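# Open the green compost pail lid and leave it open

## Task

Swing the compost pail's green lid fully open so that it stays up on its own, keep the pail upright, finish with no part of either arm (camera cables included) in contact with the pail, and make sure the white mug and the glass tumbler are still standing.

## Robot and tools

Robot: two six-joint arms with parallel grippers, left_arm and right_arm. Calibrated bases in the scene frame: left_arm at (-0.023, +0.271, +0.032) m, right_arm at (-0.031, -0.242, +0.018) m, both nearly unrotated about z.

Scene frame: origin at table-top height, halfway between the nominal arm bases. +x points out over the table, +z up, and left_arm sits on the +y side. Image left/right does not follow the arm names. Hand positions and quaternions (w, x, y, z) in results use this frame and can be a few centimetres off, more when the arm is stretched.

Joint order, used in every row and every per-arm list: wrist yaw, wrist pitch, wrist roll, shoulder, waist, elbow. Waist and wrist roll are sign-flipped relative to the URDF. Ranges in your own numbers: wrist yaw -1.571 to 1.571, wrist pitch -1.571 to 1.571, wrist roll -2.094 to 2.094, shoulder 0 to 3.142, waist -3.054 to 2.618, elbow 0 to 3.142 (rad). The true end of each joint may differ from these by up to 0.059 rad.

A row is one flat list of 14 numbers, each between -1 and 1, covering both arms even when only one moves: left_arm's six joint values then its opening, then right_arm's six joint values then its opening. Joint values are offsets, not poses. They are scaled so 1.0 equals 2.224 rad for shoulder, waist and elbow, and 8.485 rad for the three wrist joints. Each offset is measured from the Joint targets shown when that action (or move) begins, never from the previous row, so sending the same offset twice moves the joint twice. The opening is absolute: +1 fully open, -1 closed. A 0 there is a real command (half open); to keep a gripper unchanged, resend its current command.

execute_actions(actions, cameras): actions is a list of actions; each action is a list of 1 to 15 rows, one per 1/30 s control step, and the last row is held until the action's 15 steps (0.5 s) are used. An empty list just reports state and images. If an action would push a joint more than 0.059 rad beyond its range end, that action is rejected for both arms; a malformed action, or a first action failing that check, rejects the whole call. cameras picks images: omitted, null or ["all"] gives all; [] gives none; a wrong name voids the call. Names: cam_high, cam_left_wrist, cam_right_wrist (all 504x504).

move(target, speed, blend, opening_speed, blocking, cameras): target is one 14-number row, or a list of up to 15 rows, all offsets from the same current Joint targets. All joints travel together along a path, so the hand traces a curve; nothing is avoided. speed is the top rate in rad/s (0.01 to 12.57, default 0.5) for the joint with the longest way, one value or one per target. blend (rad) rounds corners at intermediate targets. opening_speed (0.2 or more, scale units per second) ramps the finger command. Paths take at least 0.5 s; beyond 10 s they stop short. blocking=false returns after about 0.5 s while the move continues. The extra "move:" line reports done, off_target (resting more than 0.035 rad from target), moving, held or fault, plus limits=held if steps were withheld. Done does not mean free of contact.

wait(seconds 0 to 10) lets time pass holding the last command. stop() brakes a running move. zoom_image(camera, region [x0, y0, x1, y1], at most 504x504 px, origin top-left) enlarges part of the latest image of that camera. read_manual gives licence texts only. finished_scene(scene, 1 to 3) ends the current scene irreversibly; the lid must already be open and stable.

Results: Joint positions (rad) and Joint velocities (rad/s) per arm in the joint order above, plus the finger-pad gap in metres (0.094 when fully open). Joint targets is the base your next offsets count from. end_effector_position is the point between the pads about 1 cm behind the tips; fingers point along the gripper's +z and open along its y. grip_measured uses the command scale and reads slightly wide when empty; the fingers squeeze at full force once commanded about 0.05 below first touch. grip_effort_nm is motor effort (negative closing), not a pad force. Joint torques include gravity and offsets; the 4th to 6th numbers wrap at ±28 N m. Other lines: Tool commands, "joint sent to its limit", "joint command not followed" (a clearance check altered targets), step readings of positions for action calls, MOTOR HOT and OVER-TEMPERATURE FAULT.

Motion limits: each joint's target may lead its measured angle by only 0.339 rad (big joints) or 2.2 rad (wrist), and targets putting the hand over 200 mm from where it is get scaled back, so large moves take several actions. If an arm is blocked and keeps pressing, command its targets back past its measured positions.

Avoid: knocking the mug or tumbler over, tipping the pail, anything leaving the table, dropping or releasing moving parts, fast impacts, hard pushes, and any contact or squeeze between the two arms. Keep arms from staying stretched or straining, which heats motors (a fault folds the arm away). Objects may occasionally be nudged by an outside push. The simulation keeps running while you compose replies.

Each tool is called after "Emit:" as name(argument=value, ...) on one line, values as JSON.

## Session

Emit:
execute_actions(actions=[])

Scene clock: 0.00 s.
left_arm: end_effector_position=(+0.3936, +0.2709, +0.1509) grip_measured=+1.000 grip_effort_nm=n/a end_effector_quat_wxyz=(+0.608, -0.026, +0.791, +0.067) | right_arm: end_effector_position=(+0.3570, -0.1939, +0.1223) grip_measured=+1.000 grip_effort_nm=n/a end_effector_quat_wxyz=(+0.607, -0.055, +0.793, +0.007)
Joint names: [wrist yaw, wrist pitch, wrist roll, shoulder, waist, elbow]
Joint positions: left_arm=[-0.24 0.895 -0.015 1.592 0.096 0.435 0.094] | right_arm=[0.068 0.974 0.039 1.552 -0.132 0.311 0.094]
Joint velocities: within noise
Joint torques (N m): no reading
Heat: left arm: 28 °C; right arm: 27 °C.
Joint targets: left_arm=[-0.240 0.884 -0.014 1.588 0.096 0.438] | right_arm=[0.069 0.971 0.038 1.545 -0.132 0.317]
Tool commands: left_gripper/opening=+1.0 right_gripper/opening=+1.0

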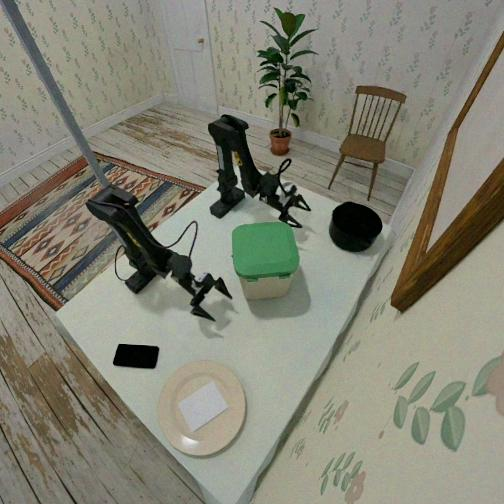

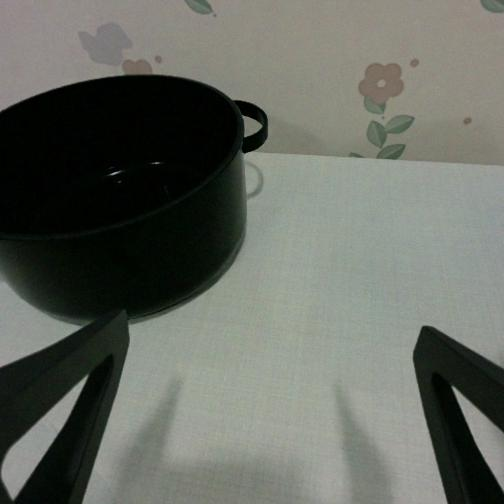

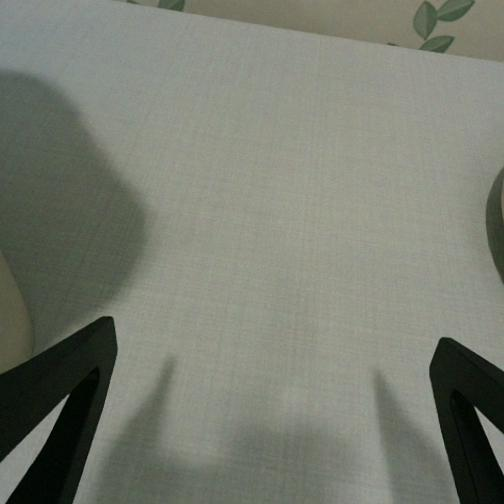

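Emit:
zoom_image(camera="cam_high", region=[200, 190, 330, 320])

Emit:
zoom_image(camera="cam_high", region=[80, 90, 400, 410])

Scaled by 3.877 from the camera's 504x504 image, which has a finer 720x720 frame.

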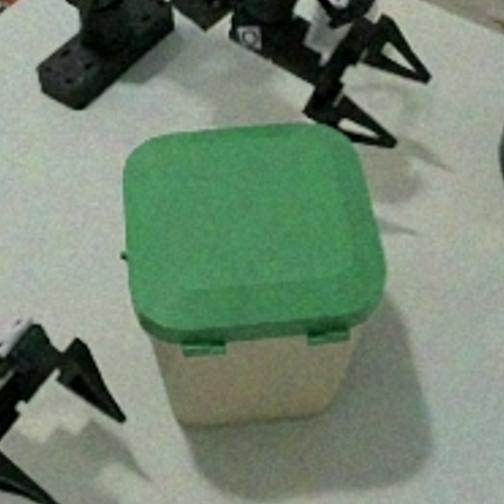

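Scaled by 1.575 from the camera's 504x504 image, which has a finer 720x720 frame.

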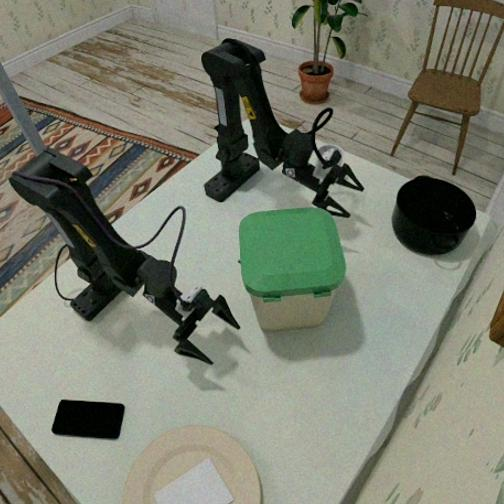

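Emit:
zoom_image(camera="cam_high", region=[240, 150, 340, 250])

Emit:
zoom_image(camera="cam_high", region=[110, 230, 240, 360])

Scaled by 5.040 from the camera's 504x504 image, which has a finer 720x720 frame.

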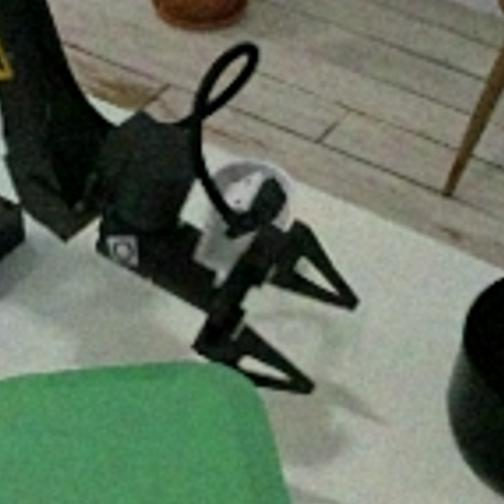

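Scaled by 3.877 from the camera's 504x504 image, which has a finer 720x720 frame.

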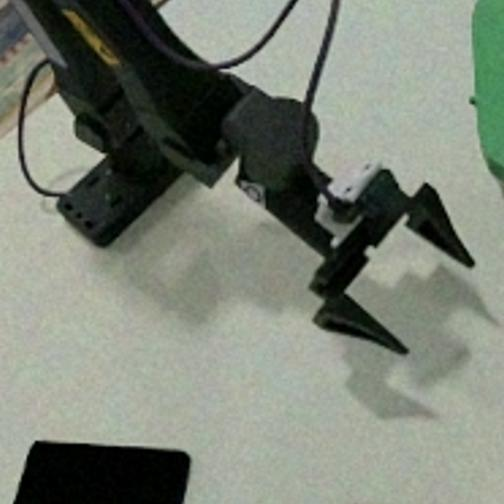

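Emit:
move(target=[0.0872,-0.1042,0,-0.1745,0,0.2077,1,0,0,0,0,0,0,1], speed=0.6)

Scene clock: 46.27 s.
left_arm: end_effector_position=(+0.3609, +0.1470, +0.3042) grip_measured=+1.000 grip_effort_nm=0.002 end_effector_quat_wxyz=(+0.561, +0.190, +0.775, -0.223) | right_arm: end_effector_position=(+0.3568, -0.1939, +0.1219) grip_measured=+1.000 grip_effort_nm=-0.032 end_effector_quat_wxyz=(+0.606, -0.055, +0.794, +0.007)
Joint names: [wrist yaw, wrist pitch, wrist roll, shoulder, waist, elbow]
Joint positions: left_arm=[0.492 0.017 -0.015 1.212 0.096 0.881 0.094] | right_arm=[0.068 0.972 0.039 1.552 -0.132 0.311 0.094]
Joint torques (N m): left_arm=[0.15 1.75 -0.01 -5.74 0.02 9.94] | right_arm=[-0.03 1.74 0.03 -6.15 -0.01 5.35]
Heat: left arm: 30 °C; right arm: 31 °C.
Joint targets: left_arm=[0.499 0.000 -0.014 1.200 0.096 0.900] | right_arm=[0.069 0.971 0.038 1.545 -0.132 0.317]
move: done

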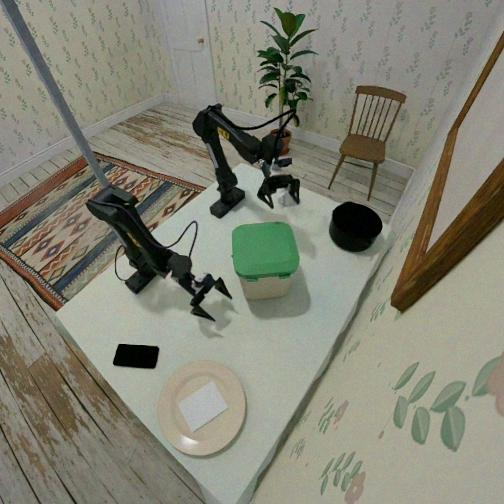

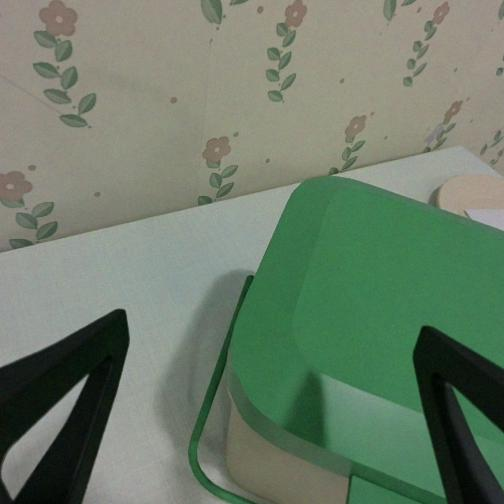

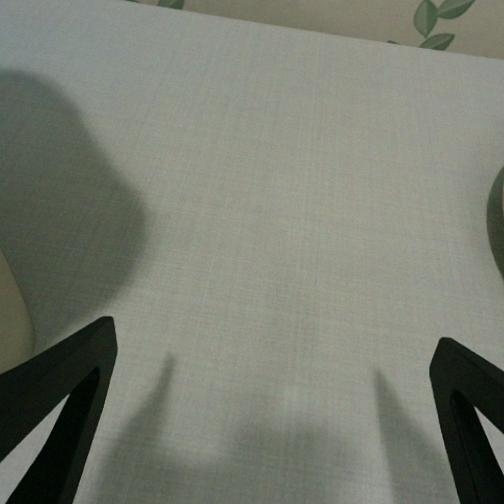

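Emit:
move(target=[0.0943,-0.0236,0,0,-0.2248,0,1,0,0,0,0,0,0,1], speed=0.6)

Emit:
zoom_image(camera="cam_high", region=[210, 130, 330, 250])

Scene clock: 52.50 s.
left_arm: end_effector_position=(+0.3038, +0.2223, +0.3154) grip_measured=+1.000 grip_effort_nm=-0.002 end_effector_quat_wxyz=(+0.499, +0.166, +0.736, -0.427) | right_arm: end_effector_position=(+0.3568, -0.1939, +0.1218) grip_measured=+1.000 grip_effort_nm=-0.037 end_effector_quat_wxyz=(+0.606, -0.055, +0.794, +0.007)
Joint names: [wrist yaw, wrist pitch, wrist roll, shoulder, waist, elbow]
Joint positions: left_arm=[1.287 -0.183 -0.01 1.212 -0.401 0.881 0.094] | right_arm=[0.068 0.972 0.039 1.552 -0.132 0.311 0.094]
Joint torques (N m): left_arm=[0.4 1.29 -0.04 -5.23 -0.21 9.48] | right_arm=[-0.03 1.75 0.03 -6.13 0.01 5.35]
Heat: left arm: 30 °C; right arm: 32 °C.
Joint targets: left_arm=[1.299 -0.200 -0.014 1.200 -0.404 0.900] | right_arm=[0.069 0.971 0.038 1.545 -0.132 0.317]
move: done

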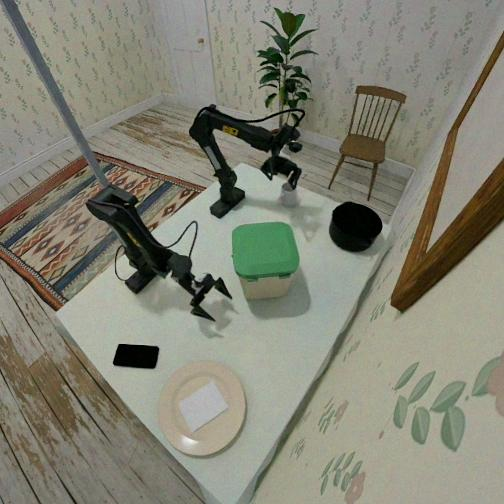

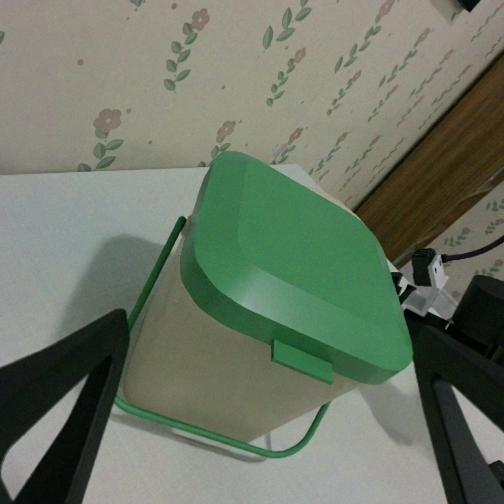

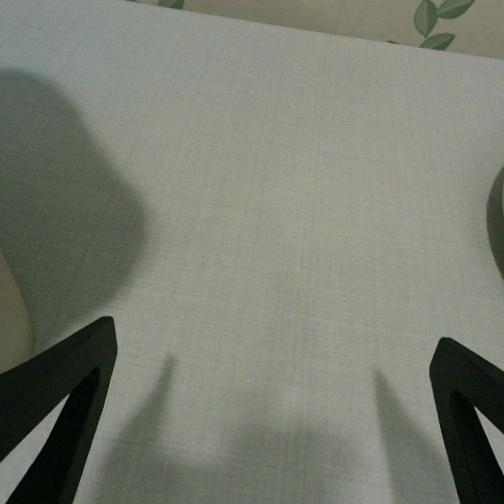

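Scaled by 4.200 from the camera's 504x504 image, which has a finer 720x720 frame.

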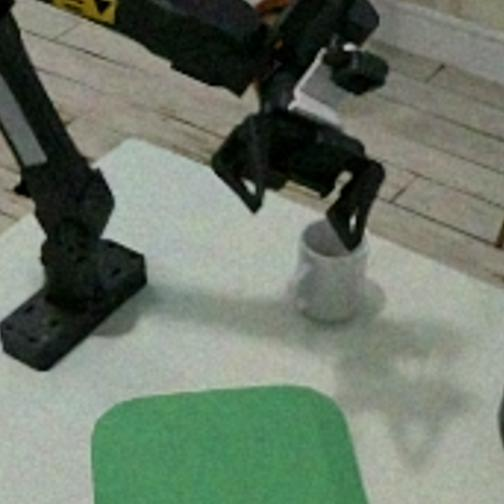

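Emit:
move(target=[-0.0034,0.155,0.0017,0.147,0.0782,-0.2194,1,0,0,0,0,0,0,1], speed=0.6)

Scene clock: 93.60 s.
left_arm: end_effector_position=(+0.3012, +0.1714, +0.2256) grip_measured=+1.000 grip_effort_nm=-0.002 end_effector_quat_wxyz=(+0.615, +0.358, +0.608, -0.352) | right_arm: end_effector_position=(+0.3568, -0.1939, +0.1218) grip_measured=+1.000 grip_effort_nm=-0.037 end_effector_quat_wxyz=(+0.606, -0.055, +0.794, +0.007)
Joint names: [wrist yaw, wrist pitch, wrist roll, shoulder, waist, elbow]
Joint positions: left_arm=[1.276 1.106 0.001 1.516 -0.234 0.423 0.094] | right_arm=[0.068 0.972 0.039 1.552 -0.132 0.311 0.094]
Joint torques (N m): left_arm=[-0.06 1.58 -0.01 -4.4 0.39 4.9] | right_arm=[-0.03 1.74 0.03 -6.19 0.03 5.33]
Heat: left arm: 30 °C; right arm: 34 °C.
Joint targets: left_arm=[1.271 1.115 0.000 1.527 -0.230 0.412] | right_arm=[0.069 0.971 0.038 1.545 -0.132 0.317]
move: done

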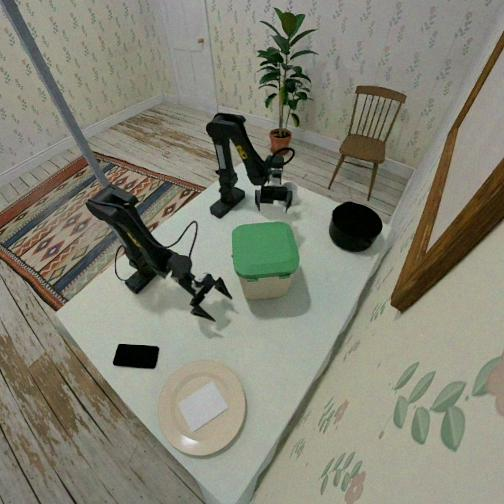

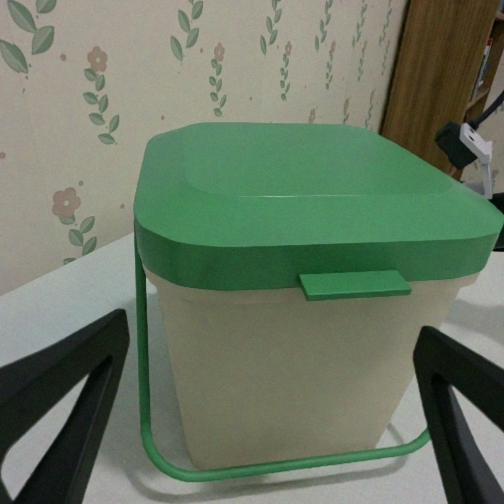

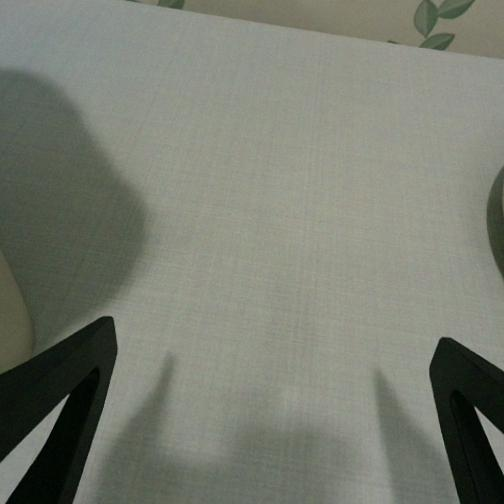

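Emit:
move(target=[-0.0107,0.0461,0.185,0.1034,0.0558,-0.0724,-0.97,0,0,0,0,0,0,1], speed=0.8)

Scene clock: 133.73 s.
left_arm: end_effector_position=(+0.2754, +0.1366, +0.1577) grip_measured=-0.967 grip_effort_nm=-0.144 end_effector_quat_wxyz=(+0.134, -0.206, +0.690, -0.681) | right_arm: end_effector_position=(+0.3568, -0.1939, +0.1218) grip_measured=+1.000 grip_effort_nm=-0.037 end_effector_quat_wxyz=(+0.606, -0.055, +0.794, +0.007)
Joint names: [wrist yaw, wrist pitch, wrist roll, shoulder, waist, elbow]
Joint positions: left_arm=[1.186 1.383 1.575 1.744 -0.111 0.26 0.002] | right_arm=[0.068 0.972 0.039 1.552 -0.132 0.311 0.094]
Joint torques (N m): left_arm=[0.01 2.69 -0.06 -4.62 0.46 3.21] | right_arm=[-0.03 1.74 0.02 -6.15 0.02 5.34]
Heat: left arm: 29 °C; right arm: 36 °C.
Joint targets: left_arm=[1.180 1.506 1.570 1.757 -0.106 0.251] | right_arm=[0.069 0.971 0.038 1.545 -0.132 0.317]
move: off_target (left_arm); left_arm: the wrist pitch is farthest, 0.123 rad from its target

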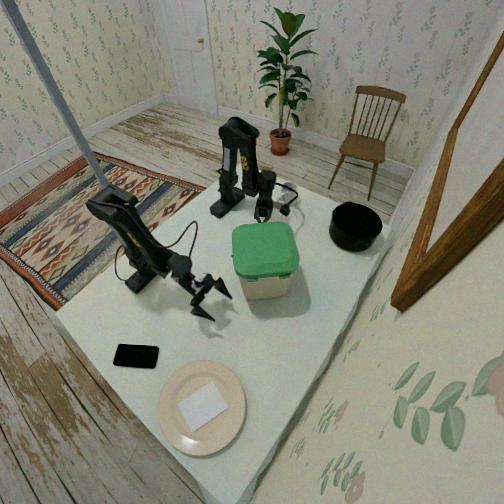

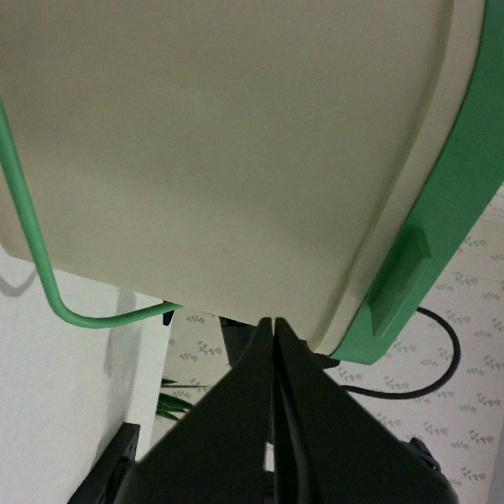

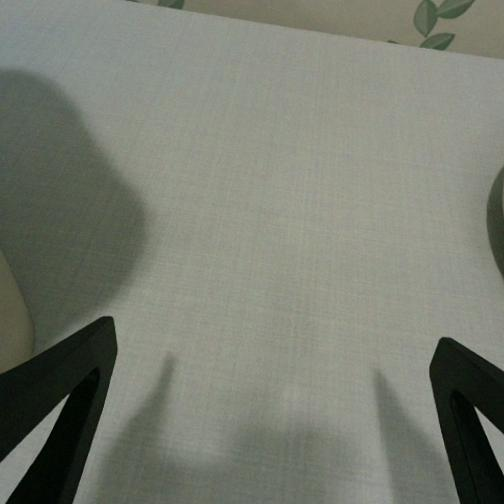

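Emit:
move(target=[-0.0177,-0.0172,0,-0.005,0.0665,0.0436,-0.97,0,0,0,0,0,0,1], speed=0.3)

Emit:
zoom_image(camera="cam_high", region=[200, 170, 320, 290])

Scene clock: 152.97 s.
left_arm: end_effector_position=(+0.2942, +0.1032, +0.1702) grip_measured=-0.967 grip_effort_nm=-0.139 end_effector_quat_wxyz=(+0.151, -0.188, +0.691, -0.682) | right_arm: end_effector_position=(+0.3568, -0.1939, +0.1217) grip_measured=+1.000 grip_effort_nm=-0.032 end_effector_quat_wxyz=(+0.606, -0.055, +0.794, +0.007)
Joint names: [wrist yaw, wrist pitch, wrist roll, shoulder, waist, elbow]
Joint positions: left_arm=[1.038 1.36 1.576 1.744 0.039 0.334 0.002] | right_arm=[0.068 0.971 0.039 1.552 -0.132 0.311 0.094]
Joint torques (N m): left_arm=[-0.04 1.66 -0.07 -6.16 0.31 5.7] | right_arm=[-0.03 1.75 0.03 -6.15 -0.01 5.34]
Heat: left arm: 36 °C; right arm: 36 °C.
Joint targets: left_arm=[1.030 1.360 1.570 1.746 0.042 0.348] | right_arm=[0.069 0.971 0.038 1.545 -0.132 0.317]
move: done

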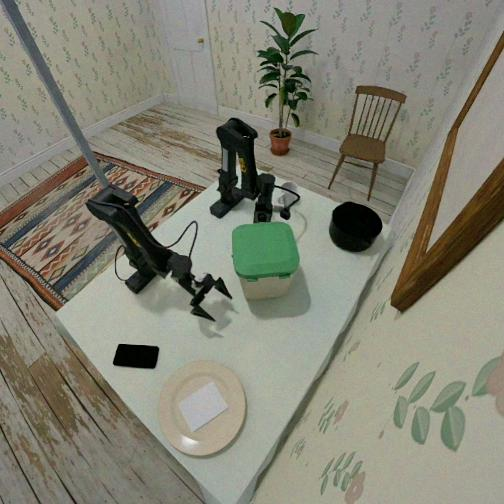

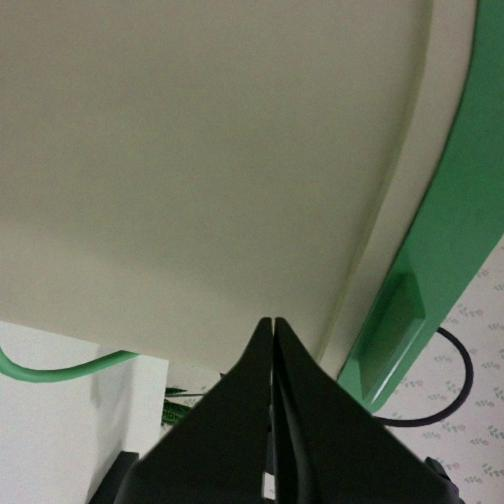

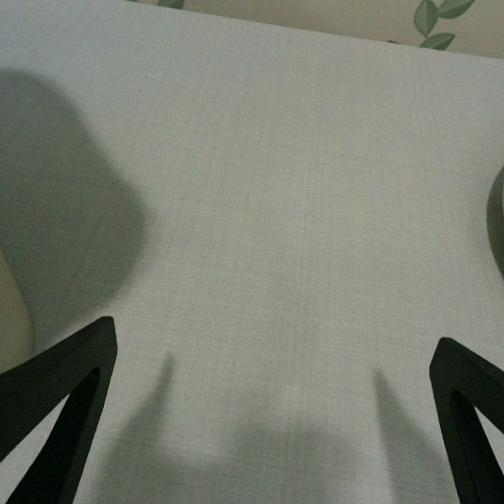

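Scaled by 4.200 from the camera's 504x504 image, which has a finer 720x720 frame.

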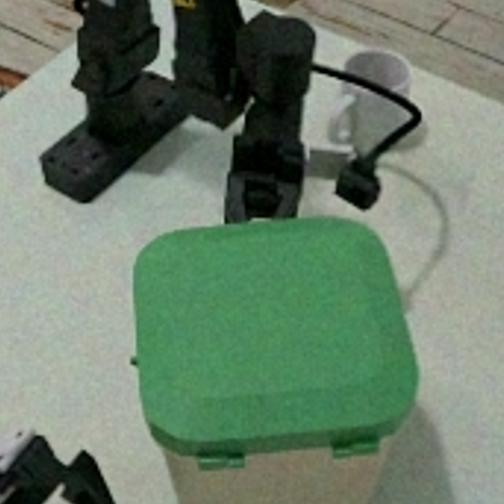

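Emit:
move(target=[-0.0033,-0.013,0,-0.0549,0.0135,0.0117,-0.97,0,0,0,0,0,0,1], speed=0.2, cameras=["cam_left_wrist"])

Scene clock: 162.07 s.
left_arm: end_effector_position=(+0.2955, +0.0965, +0.1921) grip_measured=-0.967 grip_effort_nm=-0.139 end_effector_quat_wxyz=(+0.161, -0.178, +0.688, -0.685) | right_arm: end_effector_position=(+0.3568, -0.1939, +0.1217) grip_measured=+1.000 grip_effort_nm=-0.037 end_effector_quat_wxyz=(+0.606, -0.055, +0.794, +0.007)
Joint names: [wrist yaw, wrist pitch, wrist roll, shoulder, waist, elbow]
Joint positions: left_arm=[1.01 1.264 1.576 1.642 0.067 0.358 0.002] | right_arm=[0.068 0.971 0.039 1.552 -0.132 0.311 0.094]
Joint torques (N m): left_arm=[-0.06 1.55 -0.06 -7.65 0.54 6.64] | right_arm=[-0.03 1.75 0.02 -6.17 0.01 5.37]
Heat: left arm: 34 °C; right arm: 37 °C.
Joint targets: left_arm=[1.002 1.250 1.570 1.624 0.072 0.374] | right_arm=[0.069 0.971 0.038 1.545 -0.132 0.317]
move: done
Images, in order (width x height): cam_left_wrist 504x504.

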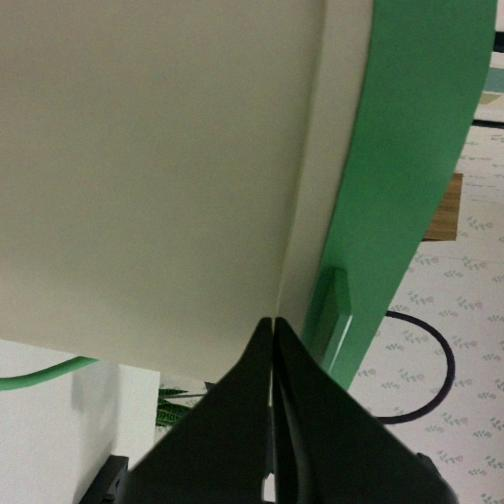

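Emit:
move(target=[-0.0017,-0.0322,0,-0.0863,0.0063,0.0364,-0.97,0,0,0,0,0,0,1], speed=0.15)

Emit:
zoom_image(camera="cam_high", region=[200, 180, 320, 300])

Scene clock: 173.50 s.
left_arm: end_effector_position=(+0.2979, +0.0931, +0.2284) grip_measured=-0.968 grip_effort_nm=-0.125 end_effector_quat_wxyz=(+0.155, -0.184, +0.690, -0.682) | right_arm: end_effector_position=(+0.3568, -0.1939, +0.1217) grip_measured=+1.000 grip_effort_nm=-0.037 end_effector_quat_wxyz=(+0.606, -0.055, +0.794, +0.007)
Joint names: [wrist yaw, wrist pitch, wrist roll, shoulder, waist, elbow]
Joint positions: left_arm=[0.996 0.984 1.576 1.454 0.081 0.432 0.002] | right_arm=[0.068 0.971 0.039 1.552 -0.132 0.311 0.094]
Joint torques (N m): left_arm=[-0.05 1.61 -0.07 -7.32 0.55 8.46] | right_arm=[-0.04 1.75 0.02 -6.16 0.01 5.37]
Heat: left arm: 32 °C; right arm: 37 °C.
Joint targets: left_arm=[0.987 0.976 1.570 1.432 0.086 0.455] | right_arm=[0.069 0.971 0.038 1.545 -0.132 0.317]
move: done

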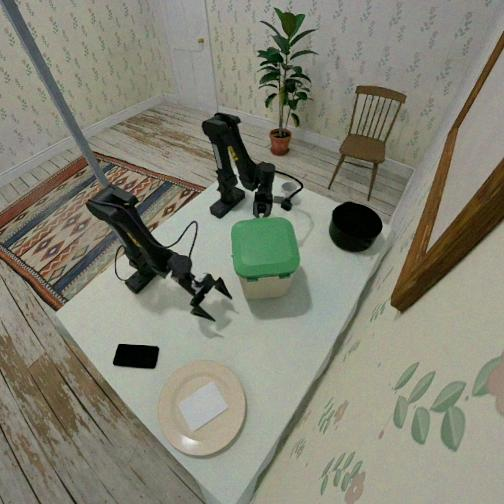

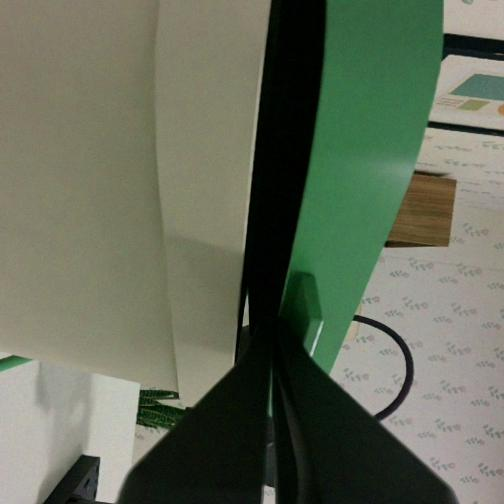

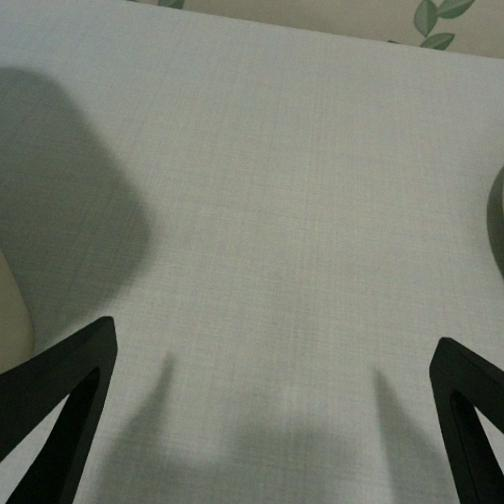

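Scaled by 4.200 from the camera's 504x504 image, which has a finer 720x720 frame.

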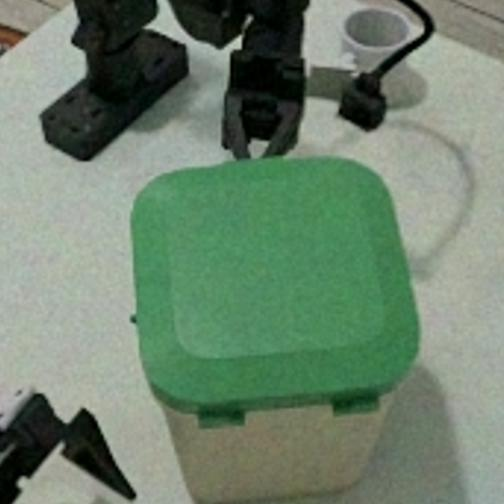

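Emit:
move(target=[[-0.0252,-0.0404,0,-0.0207,0.0652,0.134,-0.97,0,0,0,0,0,0,1],[-0.0598,-0.0532,0,0.0634,0.1497,0.2666,-0.97,0,0,0,0,0,0,1]], speed=0.25, blend=0.05)

Scene clock: 199.13 s.
left_arm: end_effector_position=(+0.3839, -0.0043, +0.3514) grip_measured=-0.968 grip_effort_nm=-0.125 end_effector_quat_wxyz=(+0.233, -0.218, +0.661, -0.680) | right_arm: end_effector_position=(+0.3568, -0.1939, +0.1217) grip_measured=+1.000 grip_effort_nm=-0.032 end_effector_quat_wxyz=(+0.606, -0.055, +0.794, +0.007)
Joint names: [wrist yaw, wrist pitch, wrist roll, shoulder, waist, elbow]
Joint positions: left_arm=[0.499 0.563 1.576 1.553 0.414 1.026 0.002] | right_arm=[0.068 0.971 0.039 1.552 -0.132 0.311 0.094]
Joint torques (N m): left_arm=[-0.19 1.54 -0.06 -6.48 0.5 9.94] | right_arm=[-0.03 1.76 0.03 -6.16 -0.01 5.35]
Heat: left arm: 31 °C; right arm: 38 °C.
Joint targets: left_arm=[0.480 0.525 1.570 1.573 0.419 1.048] | right_arm=[0.069 0.971 0.038 1.545 -0.132 0.317]
move: off_target (left_arm); left_arm: the wrist pitch is farthest, 0.039 rad from its target

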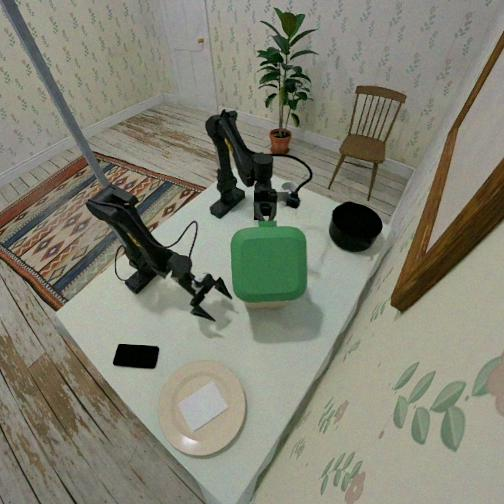

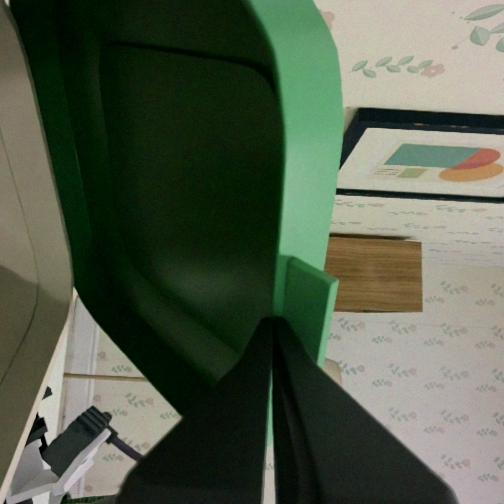

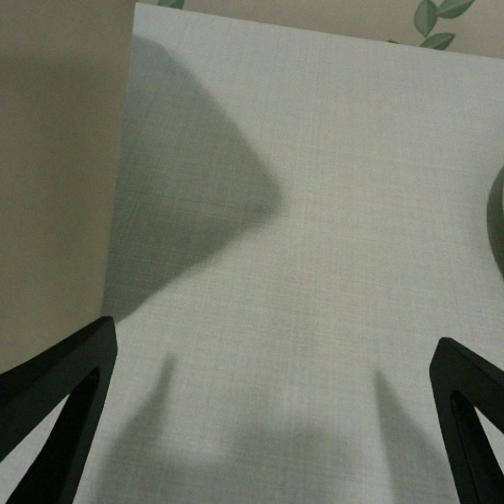

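Emit:
move(target=[[-0.0225,-0.0176,0,0.0517,0.0468,0.1187,-0.97,0,0,0,-0.05,0.25,0.04,1]], speed=0.35)

Scene clock: 221.07 s.
left_arm: end_effector_position=(+0.4108, -0.0421, +0.4064) grip_measured=-0.968 grip_effort_nm=-0.115 end_effector_quat_wxyz=(+0.272, -0.237, +0.633, -0.685) | right_arm: end_effector_position=(+0.3390, -0.4107, +0.1821) grip_measured=+1.000 grip_effort_nm=-0.037 end_effector_quat_wxyz=(+0.643, +0.157, +0.730, -0.170)
Joint names: [wrist yaw, wrist pitch, wrist roll, shoulder, waist, elbow]
Joint positions: left_arm=[0.306 0.445 1.578 1.656 0.518 1.301 0.002] | right_arm=[0.069 0.968 0.039 1.464 0.42 0.381 0.094]
Joint torques (N m): left_arm=[-0.19 1.3 -0.08 -6.9 0.54 9.06] | right_arm=[-0.05 1.79 0.03 -8.2 0.29 7.83]
Heat: left arm: 30 °C; right arm: 39 °C.
Joint targets: left_arm=[0.289 0.376 1.570 1.688 0.523 1.312] | right_arm=[0.069 0.971 0.038 1.434 0.424 0.406]
move: off_target (left_arm); left_arm: the wrist pitch is farthest, 0.069 rad from its target

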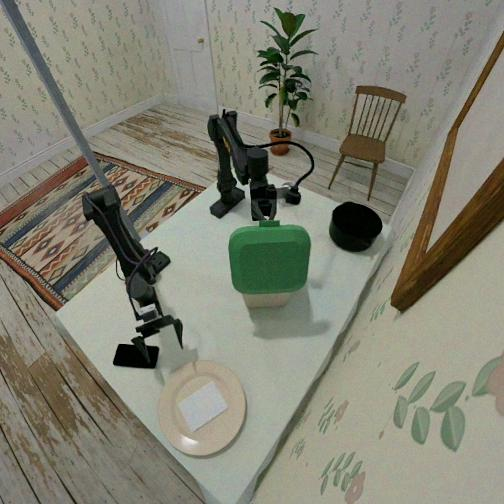

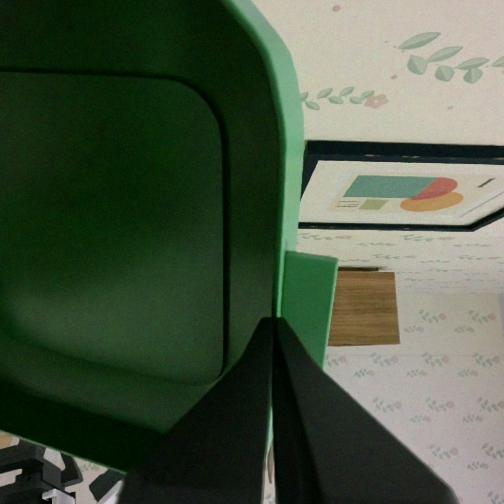

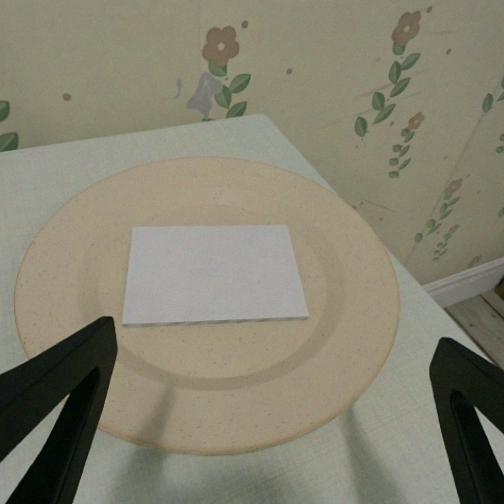

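Emit:
move(target=[[-0.0144,0.0035,0,0.1016,0.0315,0.0881,-0.97,0,0,0,0,0,0,1]], speed=0.25)

Emit:
zoom_image(camera="cam_high", region=[190, 150, 350, 310])

Scene clock: 231.57 s.
left_arm: end_effector_position=(+0.4566, -0.0923, +0.3703) grip_measured=-0.968 grip_effort_nm=-0.129 end_effector_quat_wxyz=(+0.276, -0.270, +0.641, -0.663) | right_arm: end_effector_position=(+0.3390, -0.4107, +0.1821) grip_measured=+1.000 grip_effort_nm=-0.037 end_effector_quat_wxyz=(+0.643, +0.157, +0.730, -0.170)
Joint names: [wrist yaw, wrist pitch, wrist roll, shoulder, waist, elbow]
Joint positions: left_arm=[0.18 0.421 1.58 1.902 0.589 1.512 0.002] | right_arm=[0.069 0.968 0.039 1.464 0.42 0.381 0.094]
Joint torques (N m): left_arm=[-0.14 1.81 -0.1 -11.47 0.54 7.79] | right_arm=[-0.04 1.79 0.03 -8.18 0.29 7.82]
Heat: left arm: 30 °C; right arm: 39 °C.
Joint targets: left_arm=[0.167 0.406 1.570 1.914 0.593 1.508] | right_arm=[0.069 0.971 0.038 1.434 0.424 0.406]
move: done

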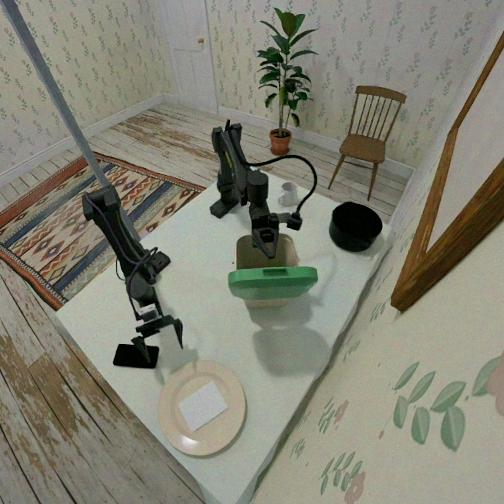

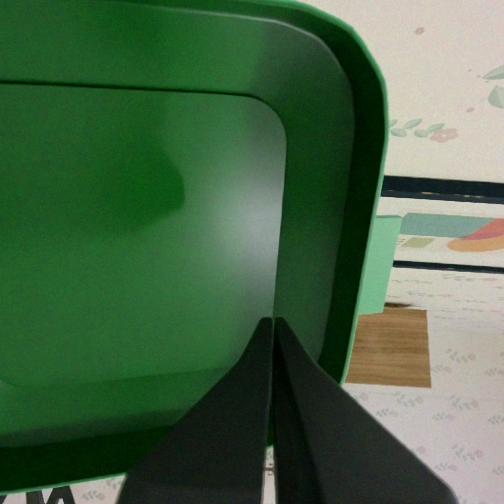

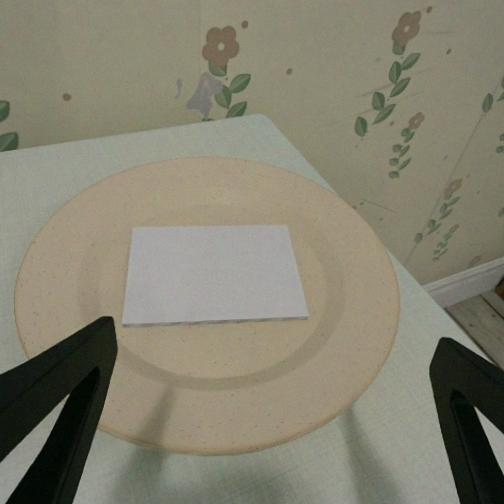

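Scaled by 3.150 from the camera's 504x504 image, which has a finer 720x720 frame.

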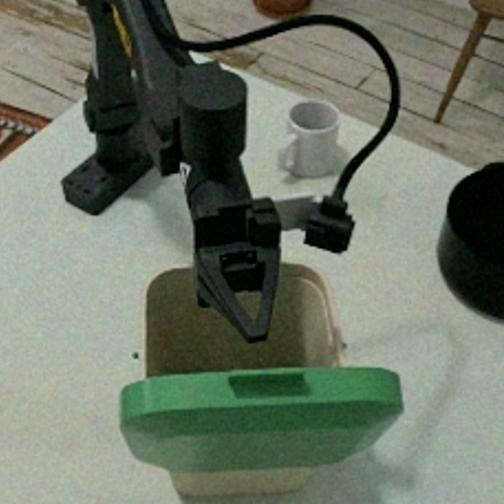

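Emit:
move(target=[[-0.0091,-0.0023,0,0.0812,0.0189,0.0902,-0.97,0,0,0,0,0,0,1]], speed=0.2)

Emit:
zoom_image(camera="cam_high", region=[190, 150, 350, 310])

Scene clock: 235.60 s.
left_arm: end_effector_position=(+0.4831, -0.1270, +0.3473) grip_measured=-0.968 grip_effort_nm=-0.120 end_effector_quat_wxyz=(+0.284, -0.285, +0.642, -0.652) | right_arm: end_effector_position=(+0.3390, -0.4107, +0.1821) grip_measured=+1.000 grip_effort_nm=-0.037 end_effector_quat_wxyz=(+0.643, +0.157, +0.730, -0.170)
Joint names: [wrist yaw, wrist pitch, wrist roll, shoulder, waist, elbow]
Joint positions: left_arm=[0.103 0.402 1.58 2.071 0.631 1.681 0.002] | right_arm=[0.069 0.968 0.039 1.464 0.42 0.381 0.094]
Joint torques (N m): left_arm=[-0.15 1.81 -0.09 -12.27 0.46 10.81] | right_arm=[-0.05 1.79 0.03 -8.18 0.29 7.83]
Heat: left arm: 31 °C; right arm: 39 °C.
Joint targets: left_arm=[0.089 0.386 1.570 2.094 0.635 1.709] | right_arm=[0.069 0.971 0.038 1.434 0.424 0.406]
move: done

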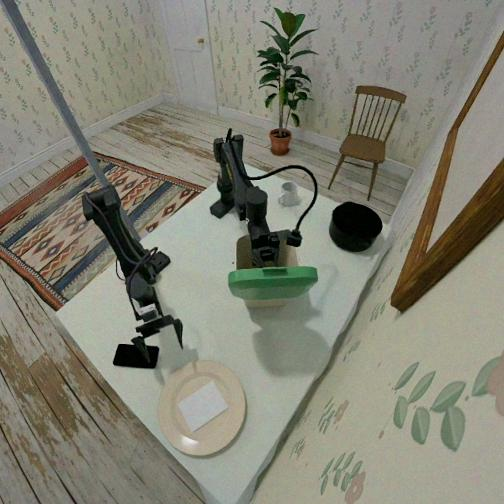

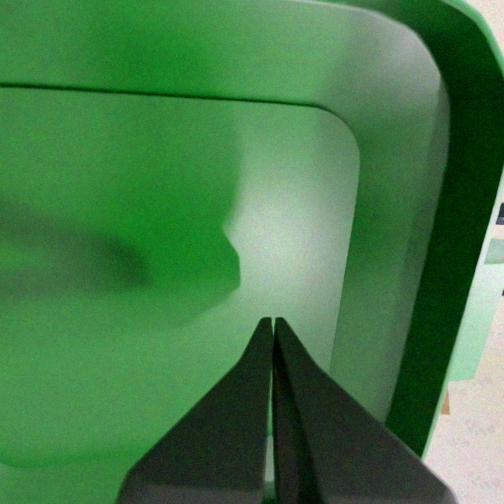

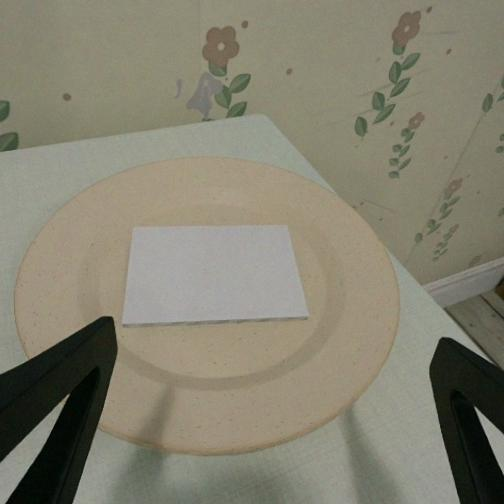

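Scaled by 3.150 from the camera's 504x504 image, which has a finer 720x720 frame.

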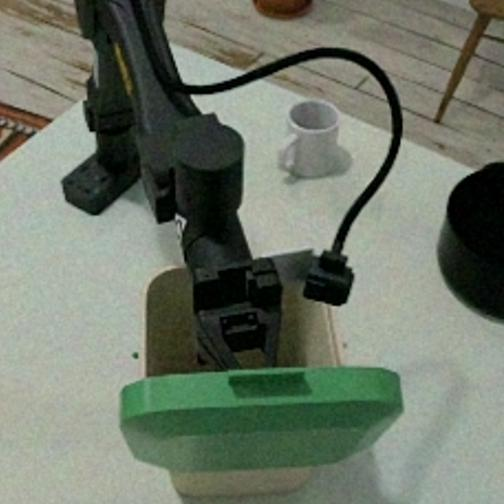

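Emit:
move(target=[[-0.0064,-0.0018,0,0.0812,0.0136,0.0902,-0.97,0,0,0,0,0,0,1]], speed=0.15)

Emit:
zoom_image(camera="cam_high", region=[190, 150, 350, 310])

Scene clock: 239.80 s.
left_arm: end_effector_position=(+0.5083, -0.1584, +0.3354) grip_measured=-0.968 grip_effort_nm=-0.115 end_effector_quat_wxyz=(+0.295, -0.290, +0.632, -0.656) | right_arm: end_effector_position=(+0.3390, -0.4107, +0.1821) grip_measured=+1.000 grip_effort_nm=-0.037 end_effector_quat_wxyz=(+0.643, +0.157, +0.730, -0.170)
Joint names: [wrist yaw, wrist pitch, wrist roll, shoulder, waist, elbow]
Joint positions: left_arm=[0.048 0.393 1.58 2.243 0.66 1.884 0.002] | right_arm=[0.069 0.968 0.039 1.464 0.42 0.381 0.094]
Joint torques (N m): left_arm=[-0.14 1.76 -0.1 -13.27 0.62 10.58] | right_arm=[-0.05 1.79 0.03 -8.2 0.29 7.82]
Heat: left arm: 31 °C; right arm: 39 °C.
Joint targets: left_arm=[0.035 0.371 1.570 2.275 0.665 1.909] | right_arm=[0.069 0.971 0.038 1.434 0.424 0.406]
move: done

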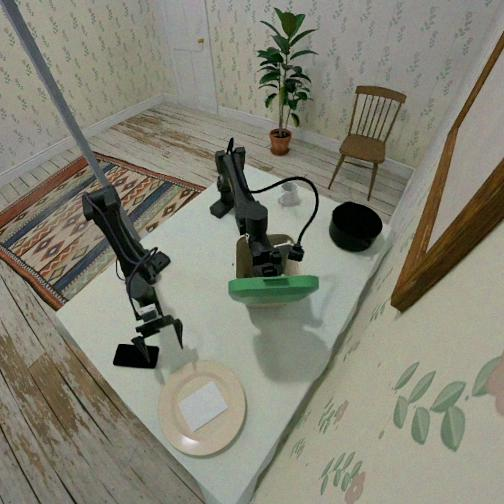

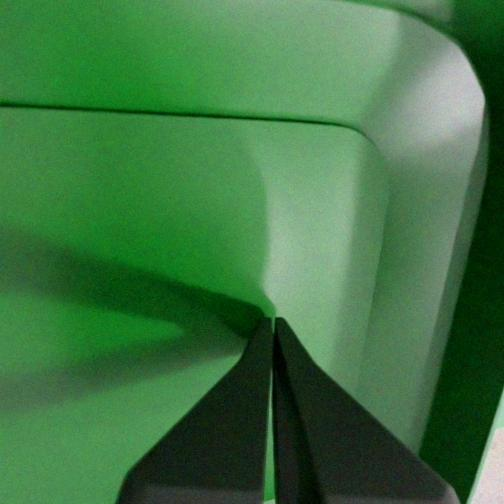

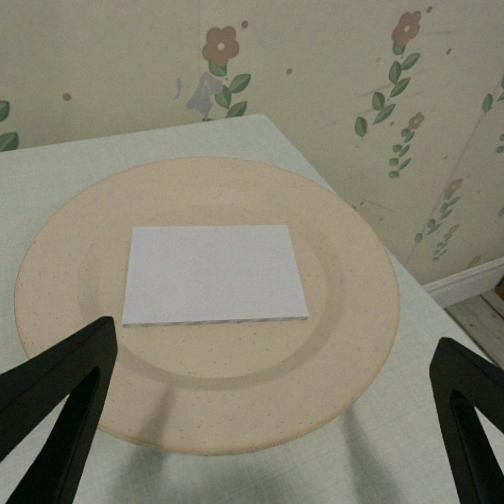

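Scaled by 3.150 from the camera's 504x504 image, which has a finer 720x720 frame.

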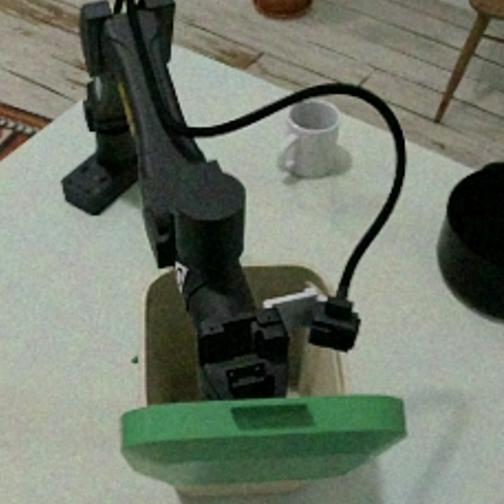

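Emit:
move(target=[[-0.005,0,0,0.085,0.011,0.0902,-0.97,0,0,0,0,0,0,1]], speed=0.15)

Emit:
zoom_image(camera="cam_high", region=[190, 150, 350, 310])

Scene clock: 244.77 s.
left_arm: end_effector_position=(+0.5305, -0.1884, +0.3071) grip_measured=-0.968 grip_effort_nm=-0.120 end_effector_quat_wxyz=(+0.303, -0.295, +0.625, -0.657) | right_arm: end_effector_position=(+0.3390, -0.4107, +0.1821) grip_measured=+1.000 grip_effort_nm=-0.037 end_effector_quat_wxyz=(+0.643, +0.157, +0.730, -0.170)
Joint names: [wrist yaw, wrist pitch, wrist roll, shoulder, waist, elbow]
Joint positions: left_arm=[0.004 0.392 1.58 2.431 0.685 2.084 0.002] | right_arm=[0.069 0.968 0.039 1.464 0.42 0.381 0.094]
Joint torques (N m): left_arm=[-0.14 1.76 -0.11 -14.72 0.55 10.63] | right_arm=[-0.05 1.79 0.03 -8.18 0.29 7.83]
Heat: left arm: 31 °C; right arm: 39 °C.
Joint targets: left_arm=[-0.007 0.371 1.570 2.464 0.690 2.110] | right_arm=[0.069 0.971 0.038 1.434 0.424 0.406]
move: done

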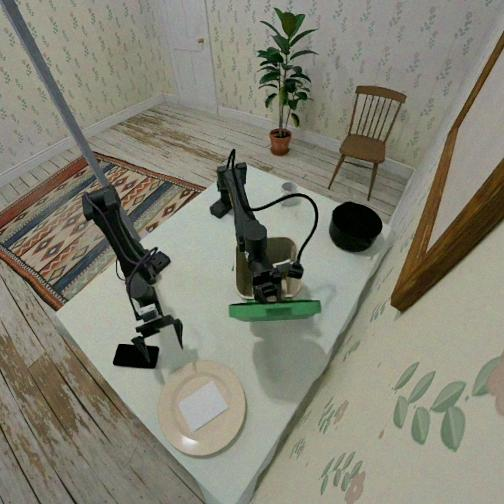

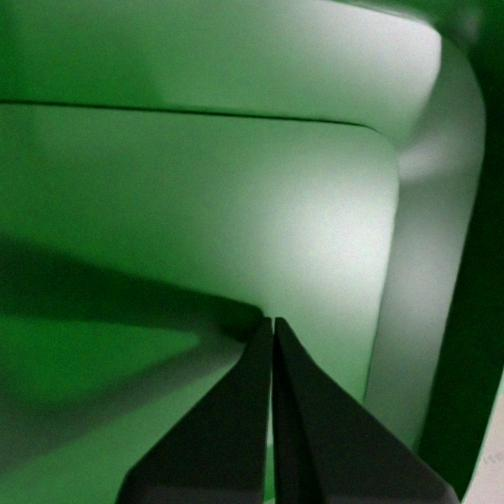

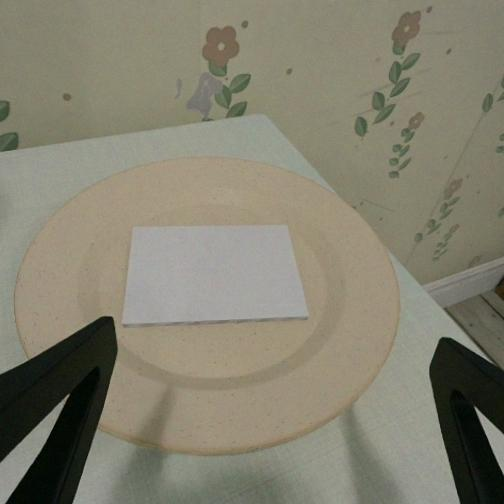

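Scaled by 3.150 from the camera's 504x504 image, which has a finer 720x720 frame.

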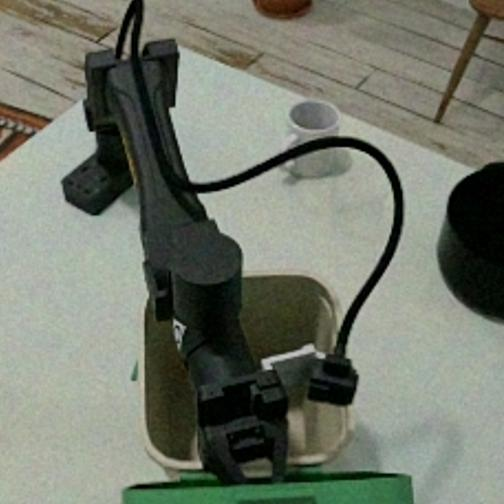

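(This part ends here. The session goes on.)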